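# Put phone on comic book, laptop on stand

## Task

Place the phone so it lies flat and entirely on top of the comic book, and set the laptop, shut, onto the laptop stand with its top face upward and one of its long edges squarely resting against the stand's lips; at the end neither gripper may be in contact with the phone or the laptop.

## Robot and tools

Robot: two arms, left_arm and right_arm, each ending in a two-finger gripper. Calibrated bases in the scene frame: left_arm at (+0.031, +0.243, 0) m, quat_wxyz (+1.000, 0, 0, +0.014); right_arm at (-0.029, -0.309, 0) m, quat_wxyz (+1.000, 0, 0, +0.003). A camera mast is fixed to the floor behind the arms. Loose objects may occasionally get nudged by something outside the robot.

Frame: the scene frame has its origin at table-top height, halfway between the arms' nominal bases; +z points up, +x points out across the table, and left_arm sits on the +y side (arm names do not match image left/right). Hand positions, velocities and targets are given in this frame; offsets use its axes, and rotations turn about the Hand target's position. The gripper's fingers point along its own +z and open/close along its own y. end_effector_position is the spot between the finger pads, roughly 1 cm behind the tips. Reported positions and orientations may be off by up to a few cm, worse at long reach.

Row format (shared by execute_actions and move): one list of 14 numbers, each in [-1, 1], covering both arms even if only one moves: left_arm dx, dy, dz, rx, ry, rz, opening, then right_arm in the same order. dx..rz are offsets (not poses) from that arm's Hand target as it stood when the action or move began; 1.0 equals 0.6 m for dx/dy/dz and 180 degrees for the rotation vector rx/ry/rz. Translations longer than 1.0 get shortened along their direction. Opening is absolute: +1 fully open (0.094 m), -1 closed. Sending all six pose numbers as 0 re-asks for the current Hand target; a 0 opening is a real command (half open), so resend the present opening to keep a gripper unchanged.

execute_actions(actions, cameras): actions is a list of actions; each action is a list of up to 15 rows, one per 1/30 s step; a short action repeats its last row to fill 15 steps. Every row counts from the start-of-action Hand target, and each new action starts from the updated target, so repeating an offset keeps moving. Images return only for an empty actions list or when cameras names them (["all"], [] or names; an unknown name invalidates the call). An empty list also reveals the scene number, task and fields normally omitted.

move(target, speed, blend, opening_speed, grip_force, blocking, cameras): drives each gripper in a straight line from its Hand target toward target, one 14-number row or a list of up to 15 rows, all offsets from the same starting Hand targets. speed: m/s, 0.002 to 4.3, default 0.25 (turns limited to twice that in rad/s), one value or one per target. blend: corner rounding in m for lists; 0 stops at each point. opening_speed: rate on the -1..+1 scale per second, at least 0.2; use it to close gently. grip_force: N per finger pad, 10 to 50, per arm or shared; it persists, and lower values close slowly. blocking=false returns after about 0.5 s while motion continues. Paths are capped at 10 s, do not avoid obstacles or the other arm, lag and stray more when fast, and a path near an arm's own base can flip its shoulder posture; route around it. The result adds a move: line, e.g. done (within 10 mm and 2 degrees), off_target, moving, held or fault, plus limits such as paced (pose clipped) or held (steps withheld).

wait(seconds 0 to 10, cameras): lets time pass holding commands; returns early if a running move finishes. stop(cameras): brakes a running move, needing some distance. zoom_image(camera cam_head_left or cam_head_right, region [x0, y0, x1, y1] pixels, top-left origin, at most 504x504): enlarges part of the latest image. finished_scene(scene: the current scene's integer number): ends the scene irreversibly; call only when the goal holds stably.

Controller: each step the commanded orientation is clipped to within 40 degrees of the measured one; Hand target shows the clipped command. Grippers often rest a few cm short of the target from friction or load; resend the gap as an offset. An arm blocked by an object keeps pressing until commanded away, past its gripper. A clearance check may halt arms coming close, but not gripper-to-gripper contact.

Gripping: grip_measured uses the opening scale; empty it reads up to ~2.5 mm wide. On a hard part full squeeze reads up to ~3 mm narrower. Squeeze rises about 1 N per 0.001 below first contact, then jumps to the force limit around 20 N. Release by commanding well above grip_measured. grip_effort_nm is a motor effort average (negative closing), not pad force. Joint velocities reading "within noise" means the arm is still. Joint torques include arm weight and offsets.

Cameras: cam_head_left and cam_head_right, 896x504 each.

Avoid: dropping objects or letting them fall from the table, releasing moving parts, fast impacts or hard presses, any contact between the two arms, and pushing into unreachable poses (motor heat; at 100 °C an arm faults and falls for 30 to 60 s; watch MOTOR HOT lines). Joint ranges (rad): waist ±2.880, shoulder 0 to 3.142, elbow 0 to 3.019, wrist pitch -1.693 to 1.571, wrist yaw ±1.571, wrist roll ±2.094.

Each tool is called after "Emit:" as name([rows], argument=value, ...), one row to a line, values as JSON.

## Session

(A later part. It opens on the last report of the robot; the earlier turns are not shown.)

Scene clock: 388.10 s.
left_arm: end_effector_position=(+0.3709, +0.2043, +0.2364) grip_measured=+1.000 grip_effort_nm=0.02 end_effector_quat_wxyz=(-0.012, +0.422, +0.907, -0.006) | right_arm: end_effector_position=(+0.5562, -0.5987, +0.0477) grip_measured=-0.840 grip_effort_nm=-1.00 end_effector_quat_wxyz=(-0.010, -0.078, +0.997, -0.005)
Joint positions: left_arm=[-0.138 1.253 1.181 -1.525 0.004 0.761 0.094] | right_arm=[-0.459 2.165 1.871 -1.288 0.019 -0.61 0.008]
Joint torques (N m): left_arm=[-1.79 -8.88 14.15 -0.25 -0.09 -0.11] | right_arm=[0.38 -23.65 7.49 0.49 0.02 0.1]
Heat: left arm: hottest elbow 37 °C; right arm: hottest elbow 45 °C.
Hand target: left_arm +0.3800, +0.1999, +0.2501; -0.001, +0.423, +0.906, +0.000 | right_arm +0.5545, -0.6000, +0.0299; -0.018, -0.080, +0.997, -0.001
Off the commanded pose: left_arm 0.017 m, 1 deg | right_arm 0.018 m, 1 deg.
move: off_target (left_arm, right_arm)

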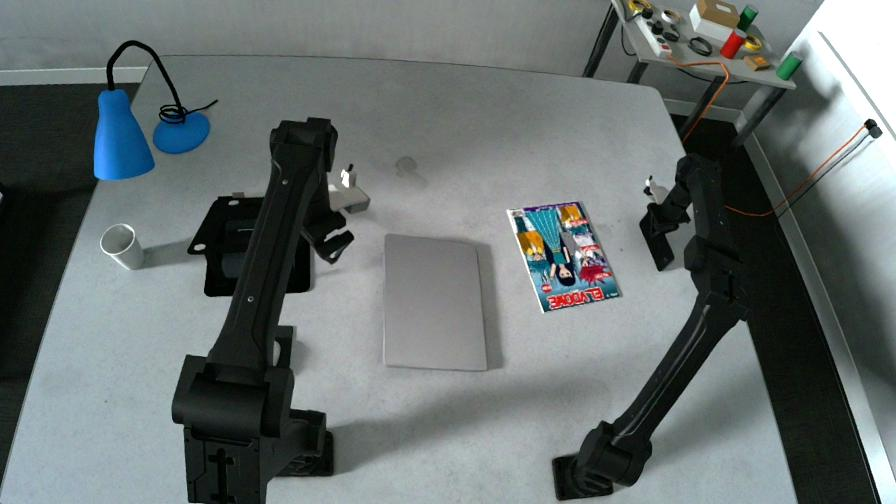

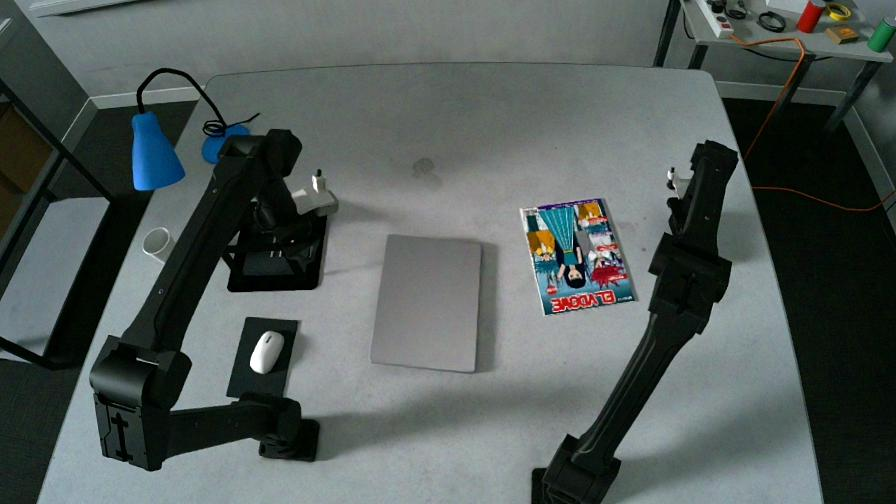

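Emit:
move([
  [0, 0, 0, 0, 0, 0, 1, 0, 0, 0.1667, 0, 0, 0, -0.92],
  [0, 0, 0, 0, 0, 0, 1, -0.0113, 0.2855, 0.1667, 0, 0, 0, -0.92],
], speed=0.25, blend=[0.03, 0], cameras=["all"])

Emit:
zoom_image(camera="cam_head_left", region=[500, 150, 660, 330])

Emit:
zoom_image(camera="cam_head_right", region=[500, 150, 660, 330])

Scene clock: 409.27 s.
left_arm: end_effector_position=(+0.3709, +0.2043, +0.2364) grip_measured=+1.000 grip_effort_nm=0.02 end_effector_quat_wxyz=(-0.012, +0.422, +0.907, -0.006) | right_arm: end_effector_position=(+0.5479, -0.4253, +0.1117) grip_measured=-0.841 grip_effort_nm=-1.04 end_effector_quat_wxyz=(-0.036, -0.087, +0.996, +0.006)
Joint positions: left_arm=[-0.138 1.253 1.181 -1.525 0.004 0.761 0.094] | right_arm=[-0.2 1.982 1.74 -1.402 0.009 -0.369 0.007]
Joint torques (N m): left_arm=[-2.67 -9.47 14.15 -0.12 -0.1 -0.08] | right_arm=[0.21 -26.11 7.5 0.29 0.1 0.24]
Motor temperatures (°C): left_arm=[23 27 37 24 27 24 26] | right_arm=[27 38 42 25 24 23 26]
Heat: left arm: hottest elbow 37 °C; right arm: hottest elbow 42 °C.
Hand target: left_arm +0.3800, +0.1999, +0.2501; -0.001, +0.423, +0.906, +0.000 | right_arm +0.5476, -0.4288, +0.1300; -0.018, -0.080, +0.997, -0.001
Off the commanded pose: left_arm 0.017 m, 1 deg | right_arm 0.018 m, 2 deg.
move: off_target (left_arm, right_arm)

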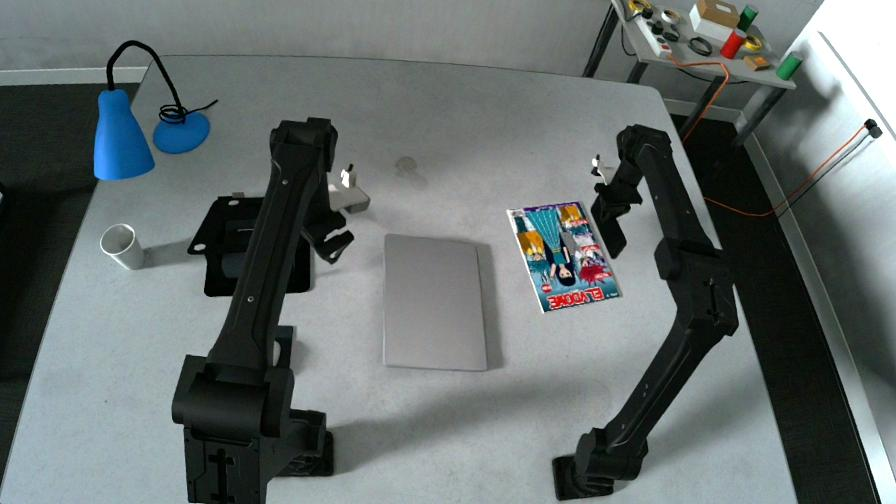

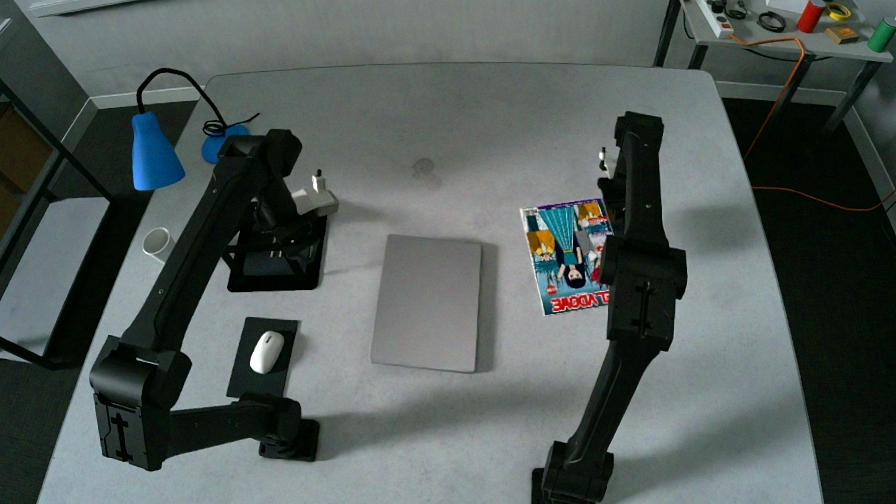

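Scaled by 2.800.

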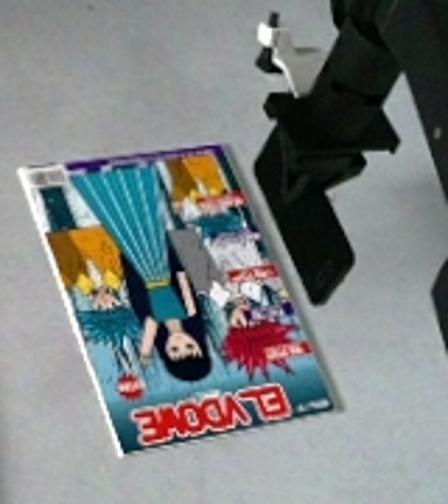

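Scaled by 2.800.

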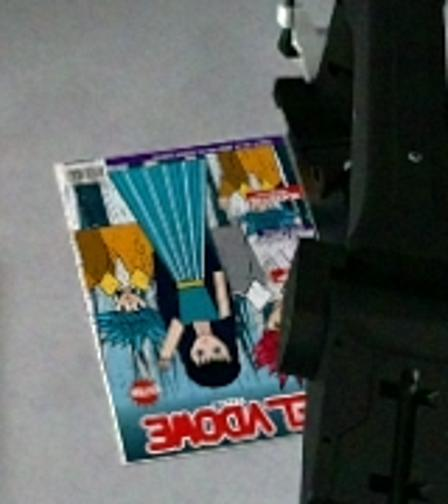

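Emit:
move([
  [0, 0, 0, 0, 0, 0, 1, -0.0133, 0.065, 0, 0, 0, 0, -0.92],
  [0, 0, 0, 0, 0, 0, 1, -0.0133, 0.065, -0.1433, 0, 0, 0, -0.92],
], speed=[0.15, 0.15], blend=[0.01, 0], cameras=["all"])

Emit:
zoom_image(camera="cam_head_left", region=[500, 170, 660, 330])

Emit:
zoom_image(camera="cam_head_right", region=[500, 170, 660, 330])

Scene clock: 427.13 s.
left_arm: end_effector_position=(+0.3709, +0.2043, +0.2364) grip_measured=+1.000 grip_effort_nm=0.02 end_effector_quat_wxyz=(-0.012, +0.422, +0.907, -0.006) | right_arm: end_effector_position=(+0.5404, -0.3909, +0.0539) grip_measured=-0.841 grip_effort_nm=-1.04 end_effector_quat_wxyz=(-0.013, -0.083, +0.996, -0.001)
Joint positions: left_arm=[-0.138 1.253 1.181 -1.525 0.004 0.761 0.094] | right_arm=[-0.144 1.967 1.558 -1.187 0.008 -0.305 0.007]
Joint torques (N m): left_arm=[-2.43 -9.93 14.04 -0.03 0.01 -0.06] | right_arm=[0.79 -20.95 7.01 0.36 0.06 0.24]
Heat: left arm: hottest elbow 37 °C; right arm: hottest elbow 40 °C.
Hand target: left_arm +0.3800, +0.1999, +0.2501; -0.001, +0.423, +0.906, +0.000 | right_arm +0.5396, -0.3897, +0.0439; -0.018, -0.080, +0.997, -0.001
Off the commanded pose: left_arm 0.017 m, 1 deg | right_arm 0.010 m, 1 deg.
move: off_target (left_arm)

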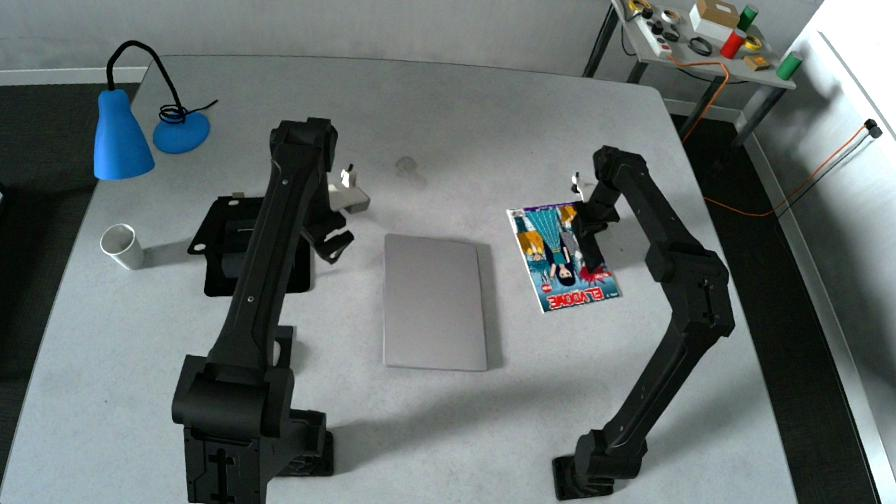

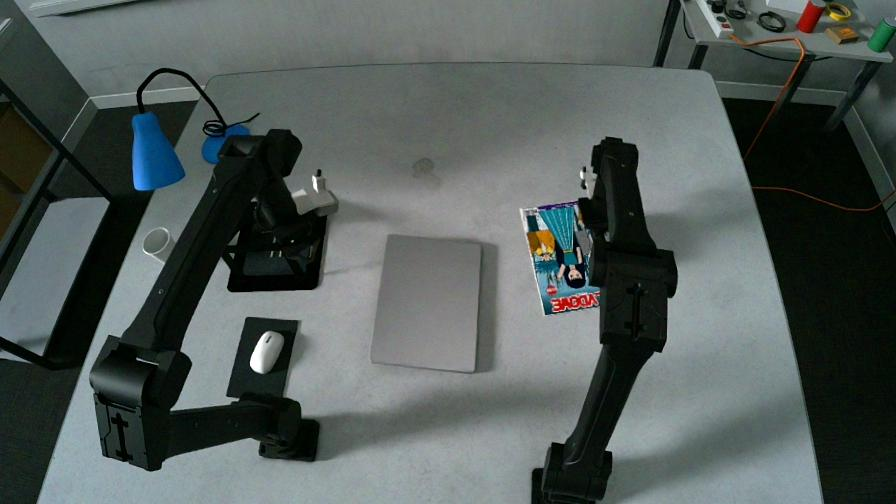

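Scaled by 3.150.

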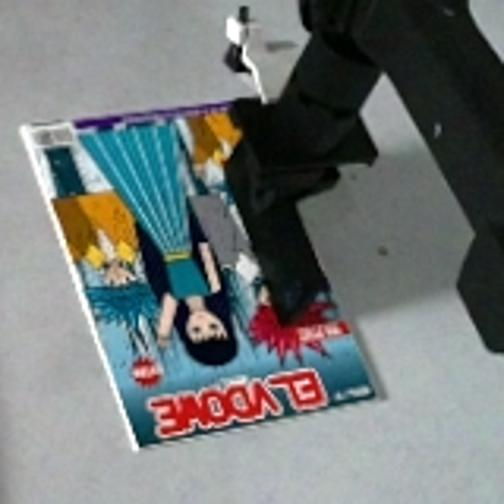

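Scaled by 3.150.

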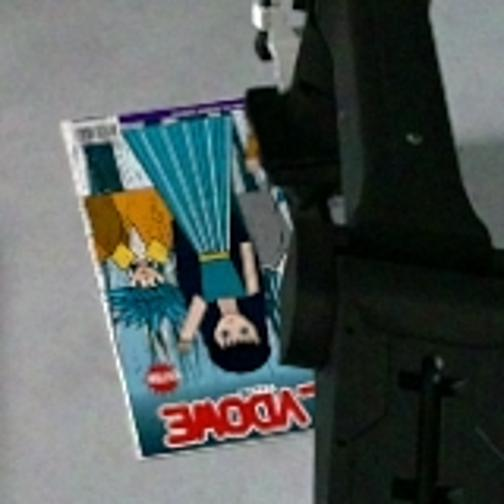

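Emit:
move(target=[0, 0, 0, 0, 0, 0, 1, 0, 0.006, -0.0083, 0, 0, 0, -0.92], speed=0.05)

Emit:
move(target=[0, 0, 0, 0, 0, 0, 1, 0, 0, 0, 0, 0, 0, -0.3], opening_speed=0.5, cameras=["all"])

Emit:
zoom_image(camera="cam_head_left", region=[530, 190, 630, 290])

Scene clock: 437.77 s.
left_arm: end_effector_position=(+0.3709, +0.2043, +0.2364) grip_measured=+1.000 grip_effort_nm=0.02 end_effector_quat_wxyz=(-0.012, +0.422, +0.907, -0.006) | right_arm: end_effector_position=(+0.5407, -0.3910, +0.0515) grip_measured=-0.841 grip_effort_nm=-1.04 end_effector_quat_wxyz=(-0.011, -0.080, +0.997, -0.002)
Joint positions: left_arm=[-0.138 1.253 1.181 -1.525 0.004 0.761 0.094] | right_arm=[-0.144 1.968 1.552 -1.176 0.008 -0.299 0.007]
Joint torques (N m): left_arm=[-2.08 -9.82 14.11 -0.31 -0.1 -0.05] | right_arm=[1.14 -21.36 6.76 0.39 0.06 0.23]
Heat: left arm: hottest elbow 38 °C; right arm: hottest elbow 39 °C.
Hand target: left_arm +0.3800, +0.1999, +0.2501; -0.001, +0.423, +0.906, +0.000 | right_arm +0.5396, -0.3861, +0.0390; -0.018, -0.080, +0.997, -0.001
Off the commanded pose: left_arm 0.017 m, 1 deg | right_arm 0.014 m, 1 deg.
move: off_target (left_arm, right_arm)

Scene clock: 439.37 s.
left_arm: end_effector_position=(+0.3709, +0.2043, +0.2364) grip_measured=+1.000 grip_effort_nm=0.02 end_effector_quat_wxyz=(-0.012, +0.422, +0.907, -0.006) | right_arm: end_effector_position=(+0.5407, -0.3910, +0.0515) grip_measured=-0.302 grip_effort_nm=0.07 end_effector_quat_wxyz=(-0.011, -0.080, +0.997, -0.002)
Joint positions: left_arm=[-0.138 1.253 1.181 -1.525 0.004 0.761 0.094] | right_arm=[-0.144 1.968 1.552 -1.176 0.008 -0.298 0.033]
Joint torques (N m): left_arm=[-1.73 -9.93 14.13 -0.16 -0.08 -0.09] | right_arm=[1.08 -21.01 6.9 0.4 0.06 0.22]
Heat: left arm: hottest elbow 38 °C; right arm: hottest elbow 39 °C.
Hand target: left_arm +0.3800, +0.1999, +0.2501; -0.001, +0.423, +0.906, +0.000 | right_arm +0.5396, -0.3861, +0.0390; -0.018, -0.080, +0.997, -0.001
Off the commanded pose: left_arm 0.017 m, 1 deg | right_arm 0.013 m, 1 deg.
move: off_target (left_arm, right_arm)

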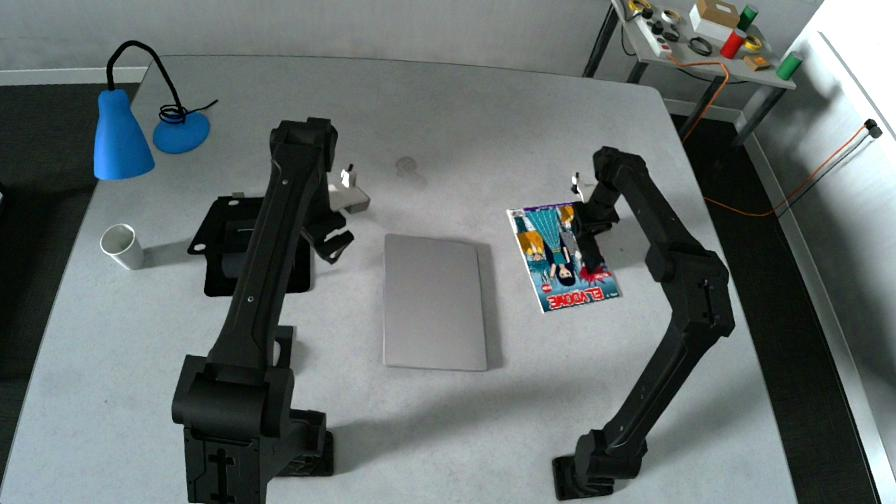

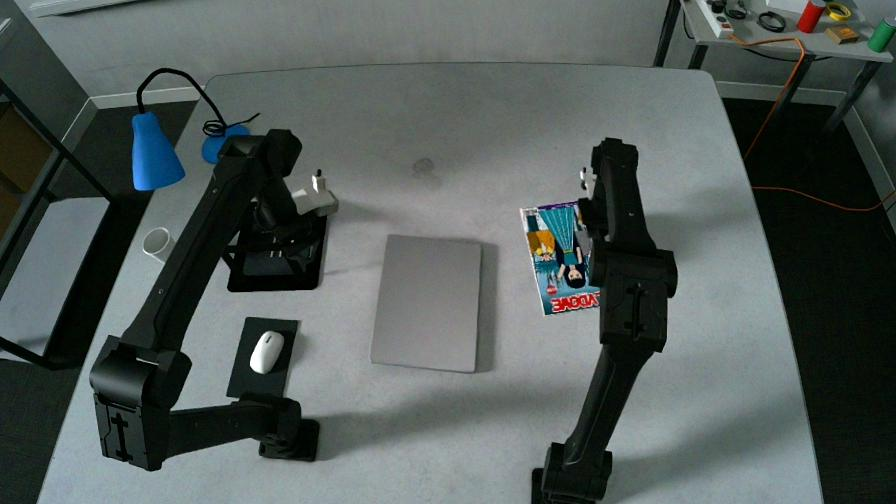

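Scaled by 5.040.

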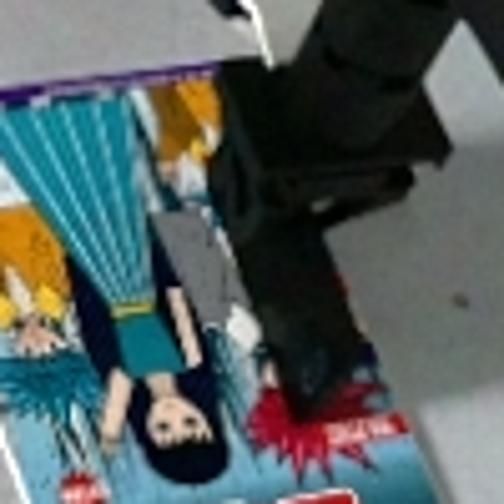

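Emit:
move(target=[0, 0, 0, 0, 0, 0, 1, 0, -0.0083, 0.0833, 0, 0, 0, -0.3], speed=0.1, cameras=["all"])

Emit:
zoom_image(camera="cam_head_left", region=[530, 190, 630, 290])

Scene clock: 461.53 s.
left_arm: end_effector_position=(+0.3709, +0.2043, +0.2364) grip_measured=+1.000 grip_effort_nm=0.02 end_effector_quat_wxyz=(-0.012, +0.422, +0.907, -0.006) | right_arm: end_effector_position=(+0.5192, -0.3880, +0.0603) grip_measured=-0.301 grip_effort_nm=0.07 end_effector_quat_wxyz=(-0.049, -0.080, +0.996, +0.007)
Joint positions: left_arm=[-0.138 1.253 1.181 -1.525 0.004 0.761 0.094] | right_arm=[-0.144 1.954 1.552 -1.268 0.008 -0.298 0.033]
Joint torques (N m): left_arm=[-1.9 -9.35 14.11 -0.08 -0.13 -0.08] | right_arm=[0.62 -23.53 11.37 -0.46 0.06 0.14]
Heat: left arm: hottest elbow 38 °C; right arm: hottest elbow 39 °C.
Hand target: left_arm +0.3800, +0.1999, +0.2501; -0.001, +0.423, +0.906, +0.000 | right_arm +0.5397, -0.3911, +0.0889; -0.018, -0.080, +0.997, -0.001
Off the commanded pose: left_arm 0.017 m, 1 deg | right_arm 0.035 m, 4 deg.
move: off_target (left_arm, right_arm)

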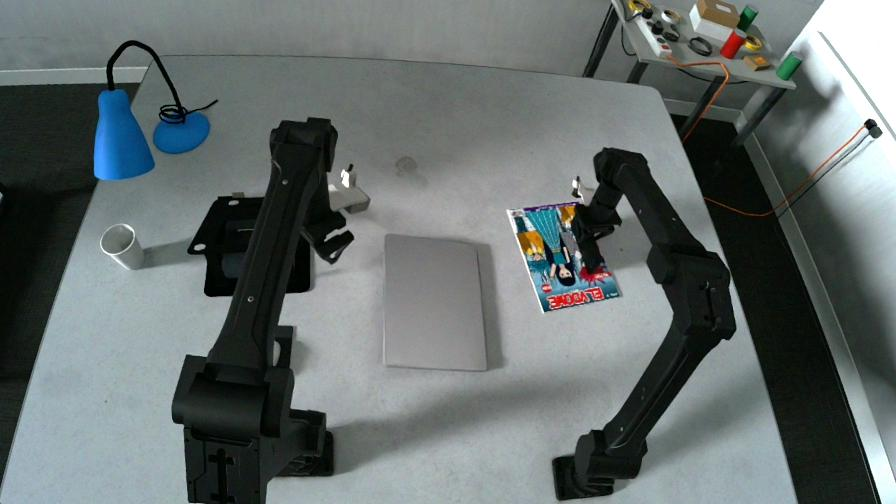

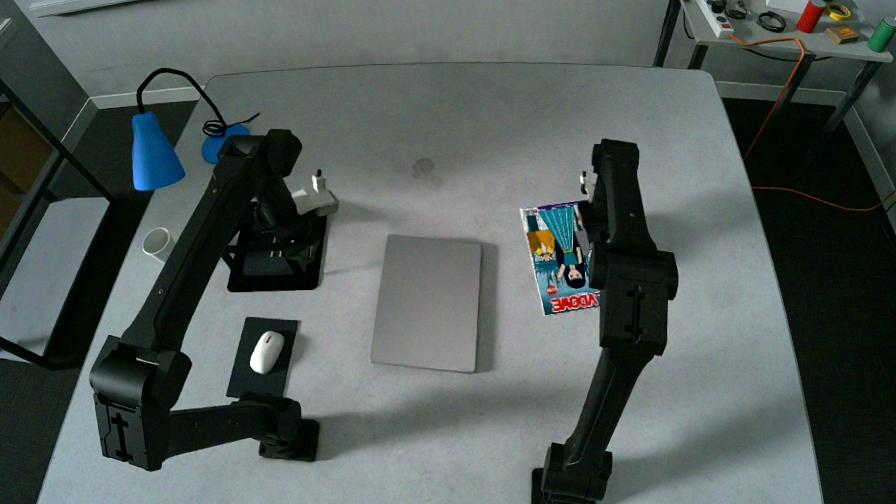

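Scaled by 5.040.

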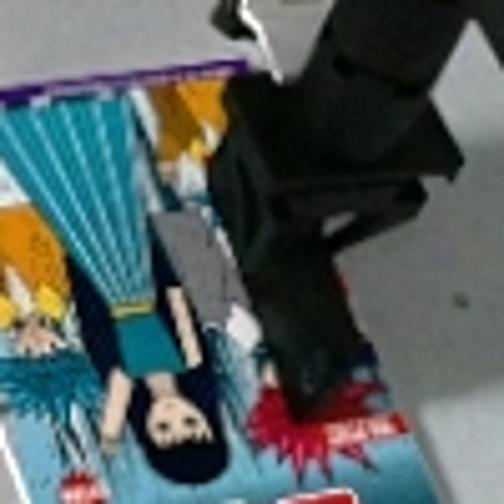

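Emit:
move([
  [0, 0, 0, 0, 0, 0, 1, -0.0167, 0, 0.1, 0, 0, 0, -0.3],
  [0, 0, 0, 0, 0, 0, 1, -0.0167, 0, -0.06, 0, 0, 0, -0.617],
], speed=0.15, cameras=["all"])

Emit:
zoom_image(camera="cam_head_left", region=[530, 190, 630, 290])

Scene clock: 485.40 s.
left_arm: end_effector_position=(+0.3709, +0.2043, +0.2364) grip_measured=+1.000 grip_effort_nm=0.02 end_effector_quat_wxyz=(-0.012, +0.422, +0.907, -0.006) | right_arm: end_effector_position=(+0.5309, -0.3896, +0.0662) grip_measured=-0.615 grip_effort_nm=-0.08 end_effector_quat_wxyz=(-0.010, -0.080, +0.997, -0.002)
Joint positions: left_arm=[-0.138 1.253 1.181 -1.525 0.004 0.761 0.094] | right_arm=[-0.144 1.928 1.532 -1.194 0.008 -0.298 0.018]
Joint torques (N m): left_arm=[-1.85 -10.23 13.94 -0.08 -0.05 -0.06] | right_arm=[0.38 -19.9 6.99 0.46 0.06 0.11]
Heat: left arm: hottest elbow 38 °C; right arm: hottest elbow 43 °C.
Hand target: left_arm +0.3800, +0.1999, +0.2501; -0.001, +0.423, +0.906, +0.000 | right_arm +0.5297, -0.3911, +0.0530; -0.018, -0.080, +0.997, -0.001
Off the commanded pose: left_arm 0.017 m, 1 deg | right_arm 0.013 m, 1 deg.
move: off_target (left_arm, right_arm); target 2's new opening was sent with right_arm's hand 0.013 m and 1 deg from that target

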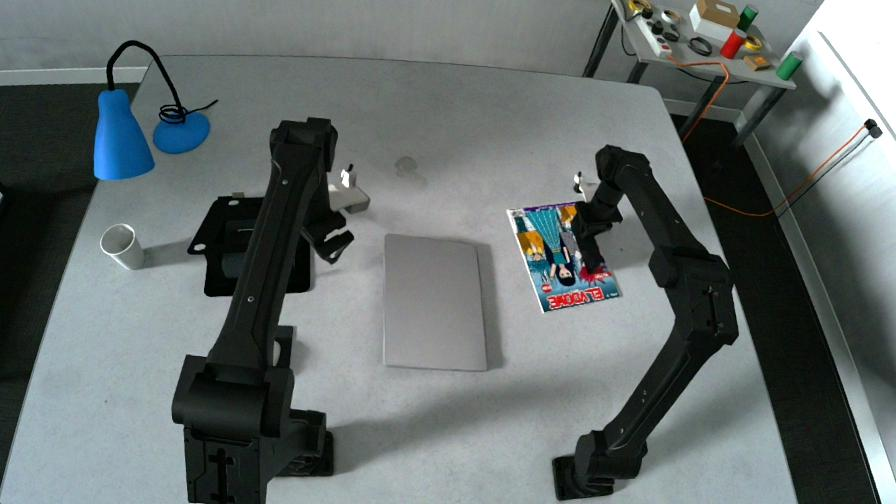

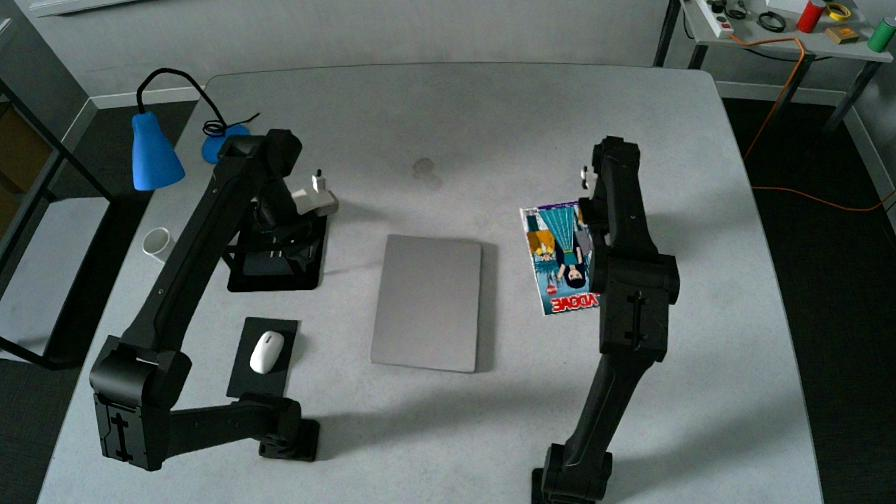

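Scaled by 5.040.

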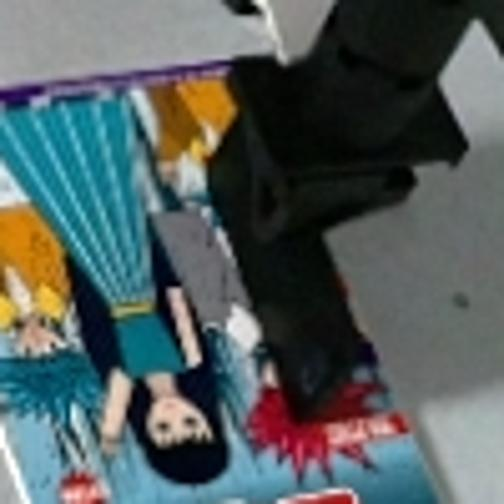

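Emit:
move(target=[0, 0, 0, 0, 0, 0, 1, 0, 0.026, 0, 0, 0, 0, -0.617], speed=0.06, cameras=["all"])

Emit:
zoom_image(camera="cam_head_left", region=[530, 190, 630, 290])

Scene clock: 497.93 s.
left_arm: end_effector_position=(+0.3709, +0.2043, +0.2364) grip_measured=+1.000 grip_effort_nm=0.02 end_effector_quat_wxyz=(-0.012, +0.422, +0.907, -0.006) | right_arm: end_effector_position=(+0.5322, -0.3824, +0.0662) grip_measured=-0.616 grip_effort_nm=-0.08 end_effector_quat_wxyz=(-0.010, -0.078, +0.997, -0.002)
Joint positions: left_arm=[-0.138 1.253 1.181 -1.525 0.004 0.761 0.094] | right_arm=[-0.131 1.928 1.532 -1.193 0.008 -0.283 0.018]
Joint torques (N m): left_arm=[-1.9 -9.52 14.05 -0.17 -0.14 -0.13] | right_arm=[1.32 -20.48 6.67 0.47 0.04 0.21]
Heat: left arm: hottest elbow 38 °C; right arm: hottest elbow 40 °C.
Hand target: left_arm +0.3800, +0.1999, +0.2501; -0.001, +0.423, +0.906, +0.000 | right_arm +0.5296, -0.3755, +0.0530; -0.018, -0.080, +0.997, -0.001
Off the commanded pose: left_arm 0.017 m, 1 deg | right_arm 0.015 m, 1 deg.
move: off_target (left_arm, right_arm)

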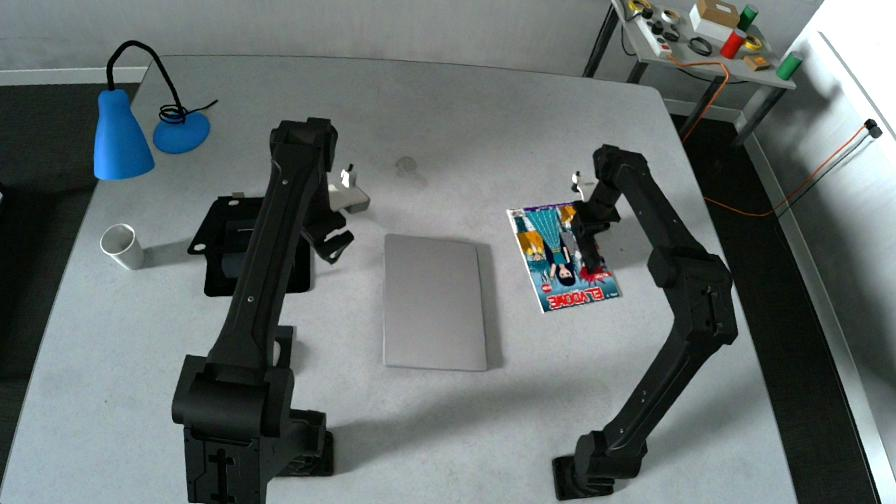

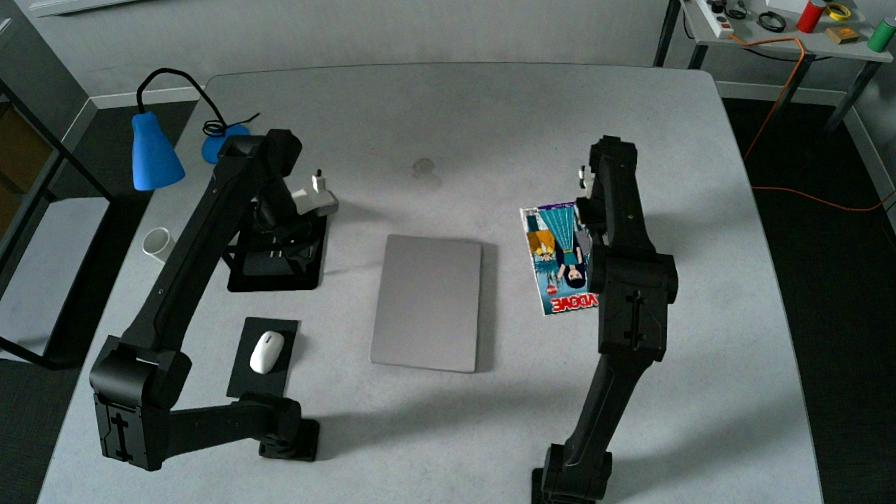

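Scaled by 5.040.

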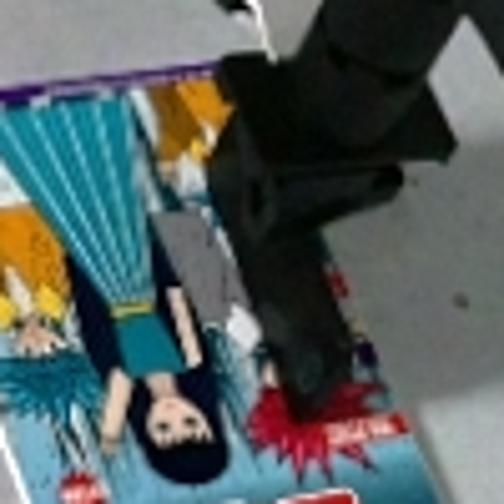

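Emit:
move(target=[0, 0, 0, 0, 0, 0, 1, 0, 0.023, 0, 0, 0, 0, -0.617], speed=0.06, cameras=["cam_head_left"])

Emit:
zoom_image(camera="cam_head_left", region=[530, 190, 630, 290])

Scene clock: 503.37 s.
left_arm: end_effector_position=(+0.3709, +0.2043, +0.2364) grip_measured=+1.000 grip_effort_nm=0.02 end_effector_quat_wxyz=(-0.012, +0.422, +0.907, -0.006) | right_arm: end_effector_position=(+0.5321, -0.3677, +0.0640) grip_measured=-0.616 grip_effort_nm=-0.08 end_effector_quat_wxyz=(-0.012, -0.079, +0.997, -0.002)
Joint positions: left_arm=[-0.138 1.253 1.181 -1.525 0.004 0.761 0.094] | right_arm=[-0.106 1.928 1.526 -1.19 0.008 -0.259 0.018]
Joint torques (N m): left_arm=[-2.14 -9.35 14.16 -0.17 -0.04 -0.02] | right_arm=[1.2 -20.78 6.69 0.44 -0.01 0.24]
Heat: left arm: hottest elbow 38 °C; right arm: hottest shoulder 39 °C.
Hand target: left_arm +0.3800, +0.1999, +0.2501; -0.001, +0.423, +0.906, +0.000 | right_arm +0.5296, -0.3617, +0.0530; -0.018, -0.080, +0.997, -0.001
Off the commanded pose: left_arm 0.017 m, 1 deg | right_arm 0.013 m, 1 deg.
move: off_target (left_arm, right_arm)
Images, in order (width x height): cam_head_left 896x504.

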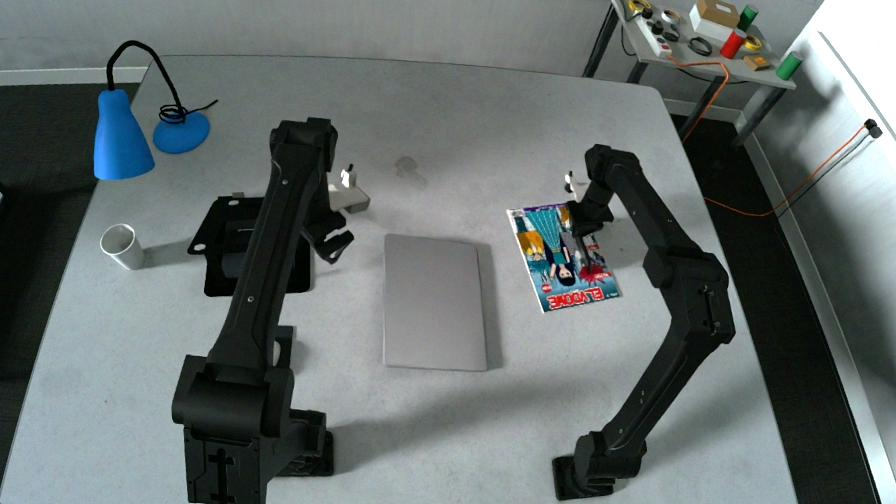

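Scaled by 5.040.

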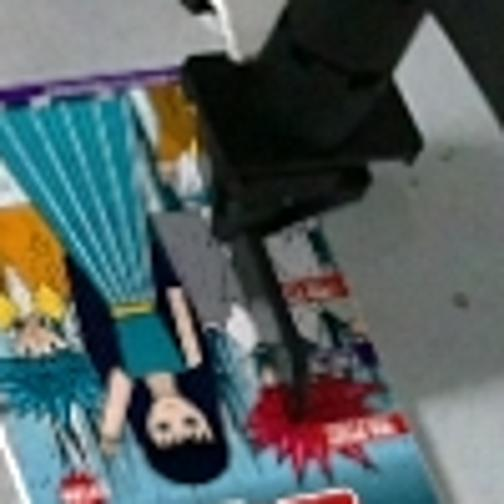

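Emit:
move(target=[0, 0, 0, 0, 0, 0, 1, 0, -0.04, 0, 0, 0, 0, -0.106], speed=0.04, opening_speed=0.7, cameras=["cam_head_left"])

Emit:
zoom_image(camera="cam_head_left", region=[530, 190, 630, 290])

Scene clock: 542.00 s.
left_arm: end_effector_position=(+0.3709, +0.2043, +0.2364) grip_measured=+1.000 grip_effort_nm=0.02 end_effector_quat_wxyz=(-0.012, +0.422, +0.907, -0.006) | right_arm: end_effector_position=(+0.5309, -0.3785, +0.0640) grip_measured=-0.108 grip_effort_nm=0.07 end_effector_quat_wxyz=(-0.012, -0.082, +0.997, -0.002)
Joint positions: left_arm=[-0.138 1.253 1.181 -1.525 0.004 0.761 0.094] | right_arm=[-0.125 1.928 1.526 -1.19 0.008 -0.284 0.042]
Joint torques (N m): left_arm=[-2.26 -8.82 14.13 -0.16 -0.06 -0.02] | right_arm=[-0.32 -20.25 7.39 0.35 0.05 0.14]
Motor temperatures (°C): left_arm=[23 27 38 24 26 23 26] | right_arm=[27 40 37 25 24 23 25]
Heat: left arm: hottest elbow 38 °C; right arm: hottest shoulder 40 °C.
Hand target: left_arm +0.3800, +0.1999, +0.2501; -0.001, +0.423, +0.906, +0.000 | right_arm +0.5296, -0.3857, +0.0530; -0.018, -0.080, +0.997, -0.001
Off the commanded pose: left_arm 0.017 m, 1 deg | right_arm 0.013 m, 1 deg.
move: off_target (left_arm, right_arm)
Images, in order (width x height): cam_head_left 896x504.

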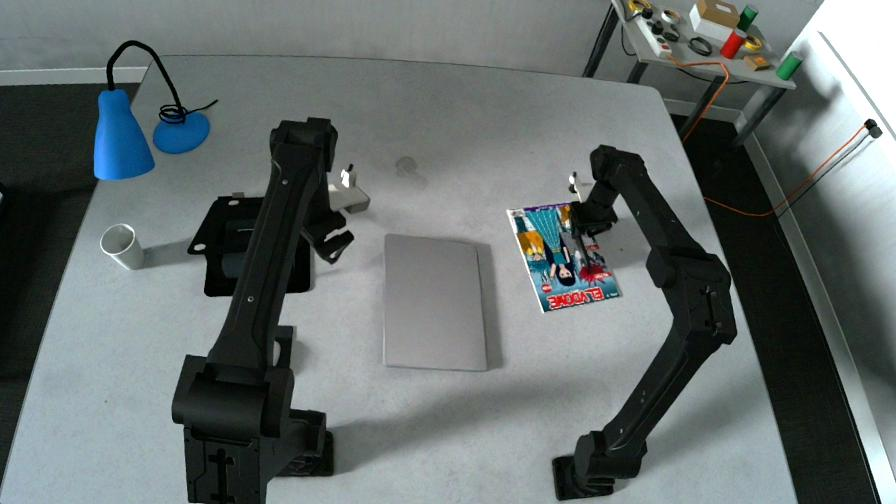

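Scaled by 5.040.

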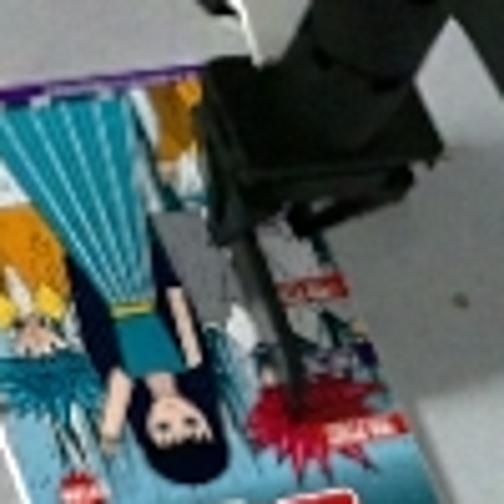

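Emit:
move(target=[0, 0, 0, 0, 0, 0, 1, 0, 0.008, -0.078, 0, 0, 0, -0.106], speed=0.06, cameras=["cam_head_left"])

Emit:
zoom_image(camera="cam_head_left", region=[530, 190, 630, 290])

Scene clock: 547.90 s.
left_arm: end_effector_position=(+0.3709, +0.2043, +0.2364) grip_measured=+1.000 grip_effort_nm=0.02 end_effector_quat_wxyz=(-0.012, +0.422, +0.907, -0.006) | right_arm: end_effector_position=(+0.5341, -0.3789, +0.0260) grip_measured=-0.107 grip_effort_nm=0.07 end_effector_quat_wxyz=(-0.005, -0.082, +0.997, -0.003)
Joint positions: left_arm=[-0.138 1.253 1.181 -1.525 0.004 0.761 0.094] | right_arm=[-0.125 1.971 1.484 -1.092 0.008 -0.284 0.042]
Joint torques (N m): left_arm=[-2.02 -10.29 14.09 -0.17 -0.12 -0.01] | right_arm=[0.26 -19.66 6.6 0.54 0.07 0.15]
Heat: left arm: hottest elbow 38 °C; right arm: hottest shoulder 40 °C.
Hand target: left_arm +0.3800, +0.1999, +0.2501; -0.001, +0.423, +0.906, +0.000 | right_arm +0.5295, -0.3809, +0.0061; -0.018, -0.080, +0.997, -0.001
Off the commanded pose: left_arm 0.017 m, 1 deg | right_arm 0.020 m, 2 deg.
move: off_target (left_arm, right_arm)
Images, in order (width x height): cam_head_left 896x504.

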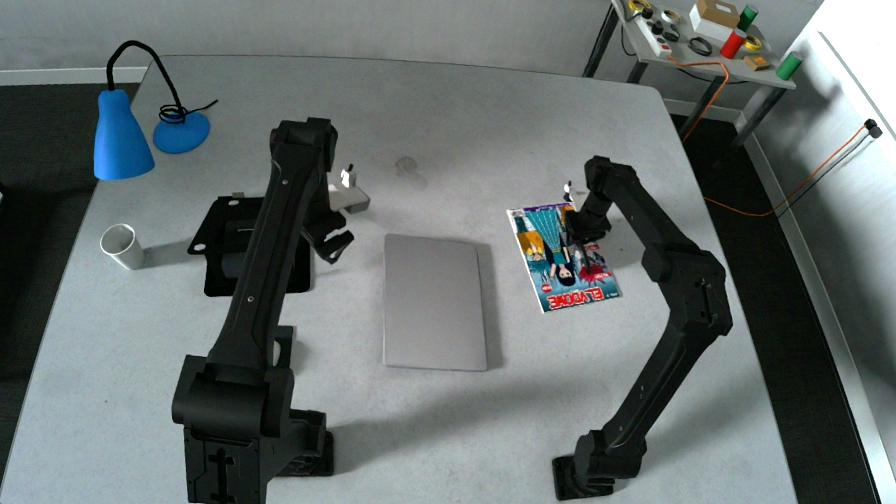

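Scaled by 5.040.

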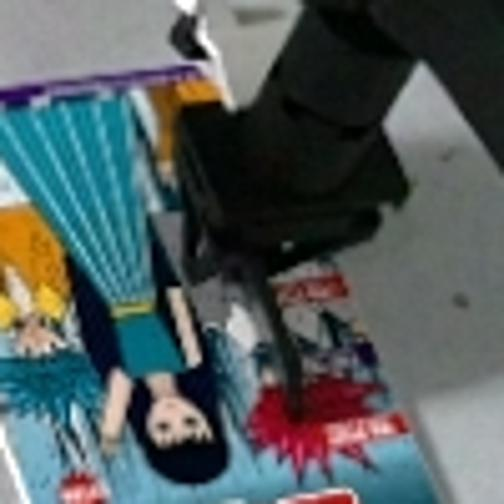

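Emit:
move(target=[0, 0, 0, 0, 0, 0, 1, 0, 0.053, -0.0167, 0, 0, 0, 0.915], speed=0.0115, opening_speed=0.35, cameras=["all"])

Emit:
zoom_image(camera="cam_head_left", region=[530, 190, 630, 290])

Scene clock: 558.53 s.
left_arm: end_effector_position=(+0.3709, +0.2043, +0.2364) grip_measured=+1.000 grip_effort_nm=0.02 end_effector_quat_wxyz=(-0.012, +0.422, +0.907, -0.006) | right_arm: end_effector_position=(+0.5369, -0.3584, +0.0198) grip_measured=+0.913 grip_effort_nm=0.07 end_effector_quat_wxyz=(+0.000, -0.077, +0.997, -0.004)
Joint positions: left_arm=[-0.138 1.253 1.181 -1.525 0.004 0.761 0.094] | right_arm=[-0.088 1.974 1.47 -1.065 0.009 -0.238 0.09]
Joint torques (N m): left_arm=[-2.2 -10.05 14.27 -0.13 -0.13 -0.06] | right_arm=[1.55 -19.31 5.97 0.51 -0.03 0.24]
Heat: left arm: hottest elbow 38 °C; right arm: hottest shoulder 39 °C.
Hand target: left_arm +0.3800, +0.1999, +0.2501; -0.001, +0.423, +0.906, +0.000 | right_arm +0.5297, -0.3490, -0.0038; -0.018, -0.080, +0.997, -0.001
Off the commanded pose: left_arm 0.017 m, 1 deg | right_arm 0.027 m, 2 deg.
move: off_target (left_arm, right_arm)

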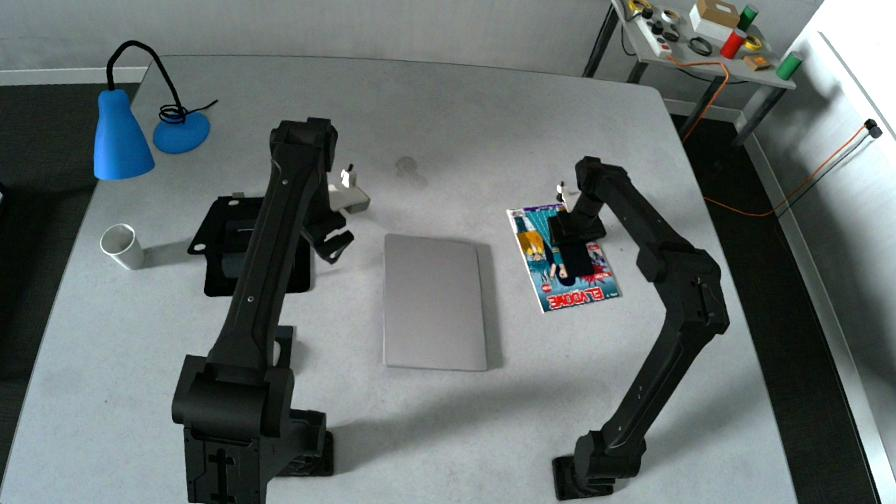

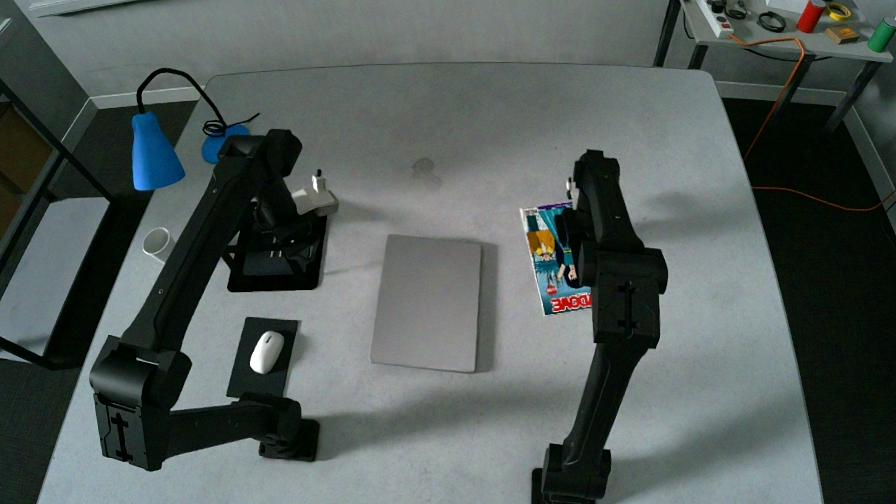

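Scaled by 5.040.

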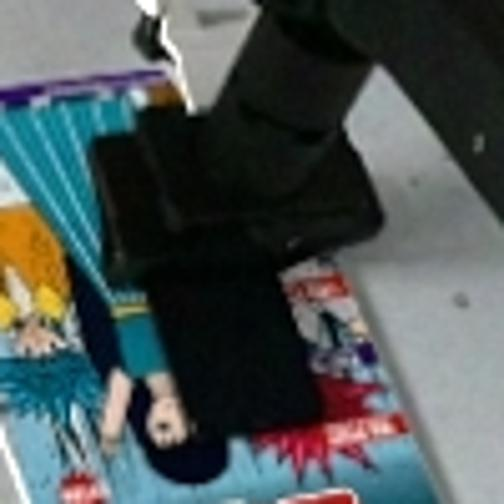

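Emit:
move(target=[0, 0, 0, 0, 0, 0, 1, 0, -0.008, 0.25, 0, 0, 0, 0.915], speed=0.15, cameras=["all"])

Emit:
zoom_image(camera="cam_head_left", region=[490, 180, 640, 330])

Scene clock: 563.93 s.
left_arm: end_effector_position=(+0.3709, +0.2043, +0.2364) grip_measured=+1.000 grip_effort_nm=0.02 end_effector_quat_wxyz=(-0.012, +0.422, +0.907, -0.006) | right_arm: end_effector_position=(+0.5115, -0.3563, +0.1237) grip_measured=+0.914 grip_effort_nm=0.07 end_effector_quat_wxyz=(-0.043, -0.077, +0.996, +0.003)
Joint positions: left_arm=[-0.138 1.253 1.181 -1.525 0.004 0.761 0.094] | right_arm=[-0.088 1.863 1.59 -1.385 0.009 -0.237 0.09]
Joint torques (N m): left_arm=[-2.08 -10.11 14.06 -0.13 -0.08 -0.05] | right_arm=[1.03 -21.66 11.9 -0.39 -0.04 0.15]
Heat: left arm: hottest elbow 38 °C; right arm: hottest shoulder 40 °C.
Hand target: left_arm +0.3800, +0.1999, +0.2501; -0.001, +0.423, +0.906, +0.000 | right_arm +0.5296, -0.3539, +0.1460; -0.018, -0.080, +0.997, -0.001
Off the commanded pose: left_arm 0.017 m, 1 deg | right_arm 0.029 m, 3 deg.
move: off_target (left_arm, right_arm)

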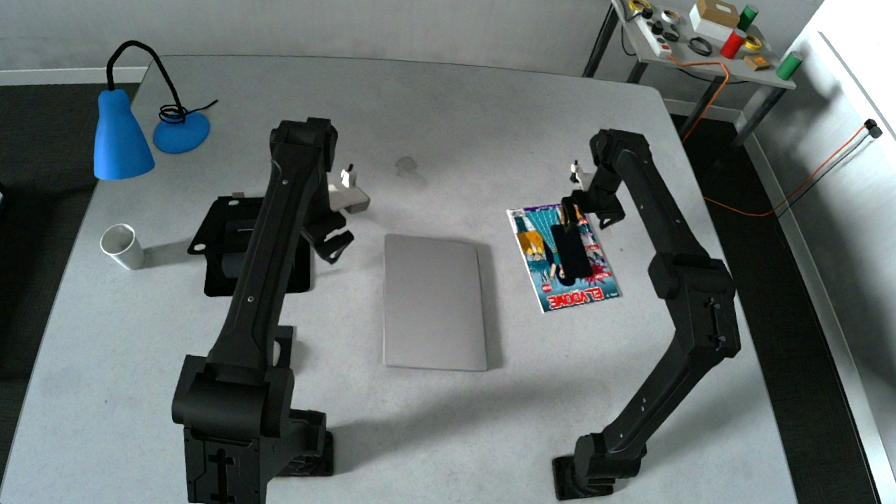

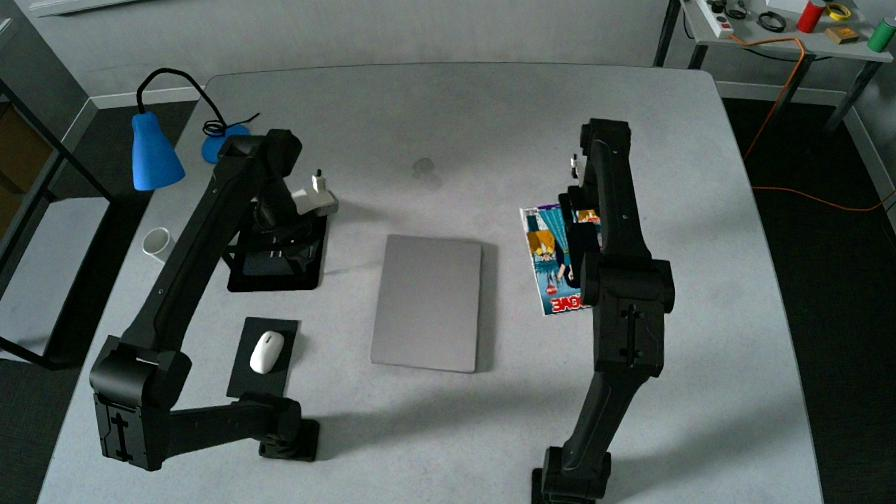

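Scaled by 3.360.

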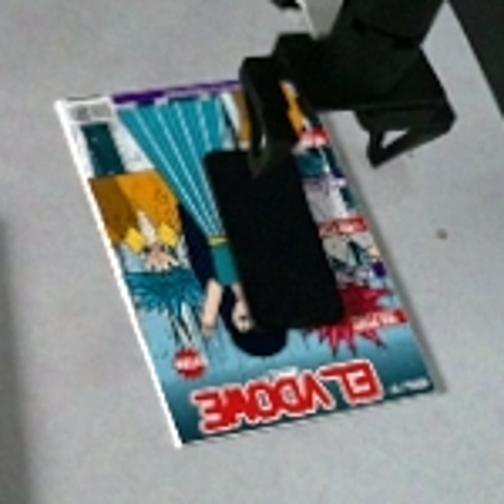

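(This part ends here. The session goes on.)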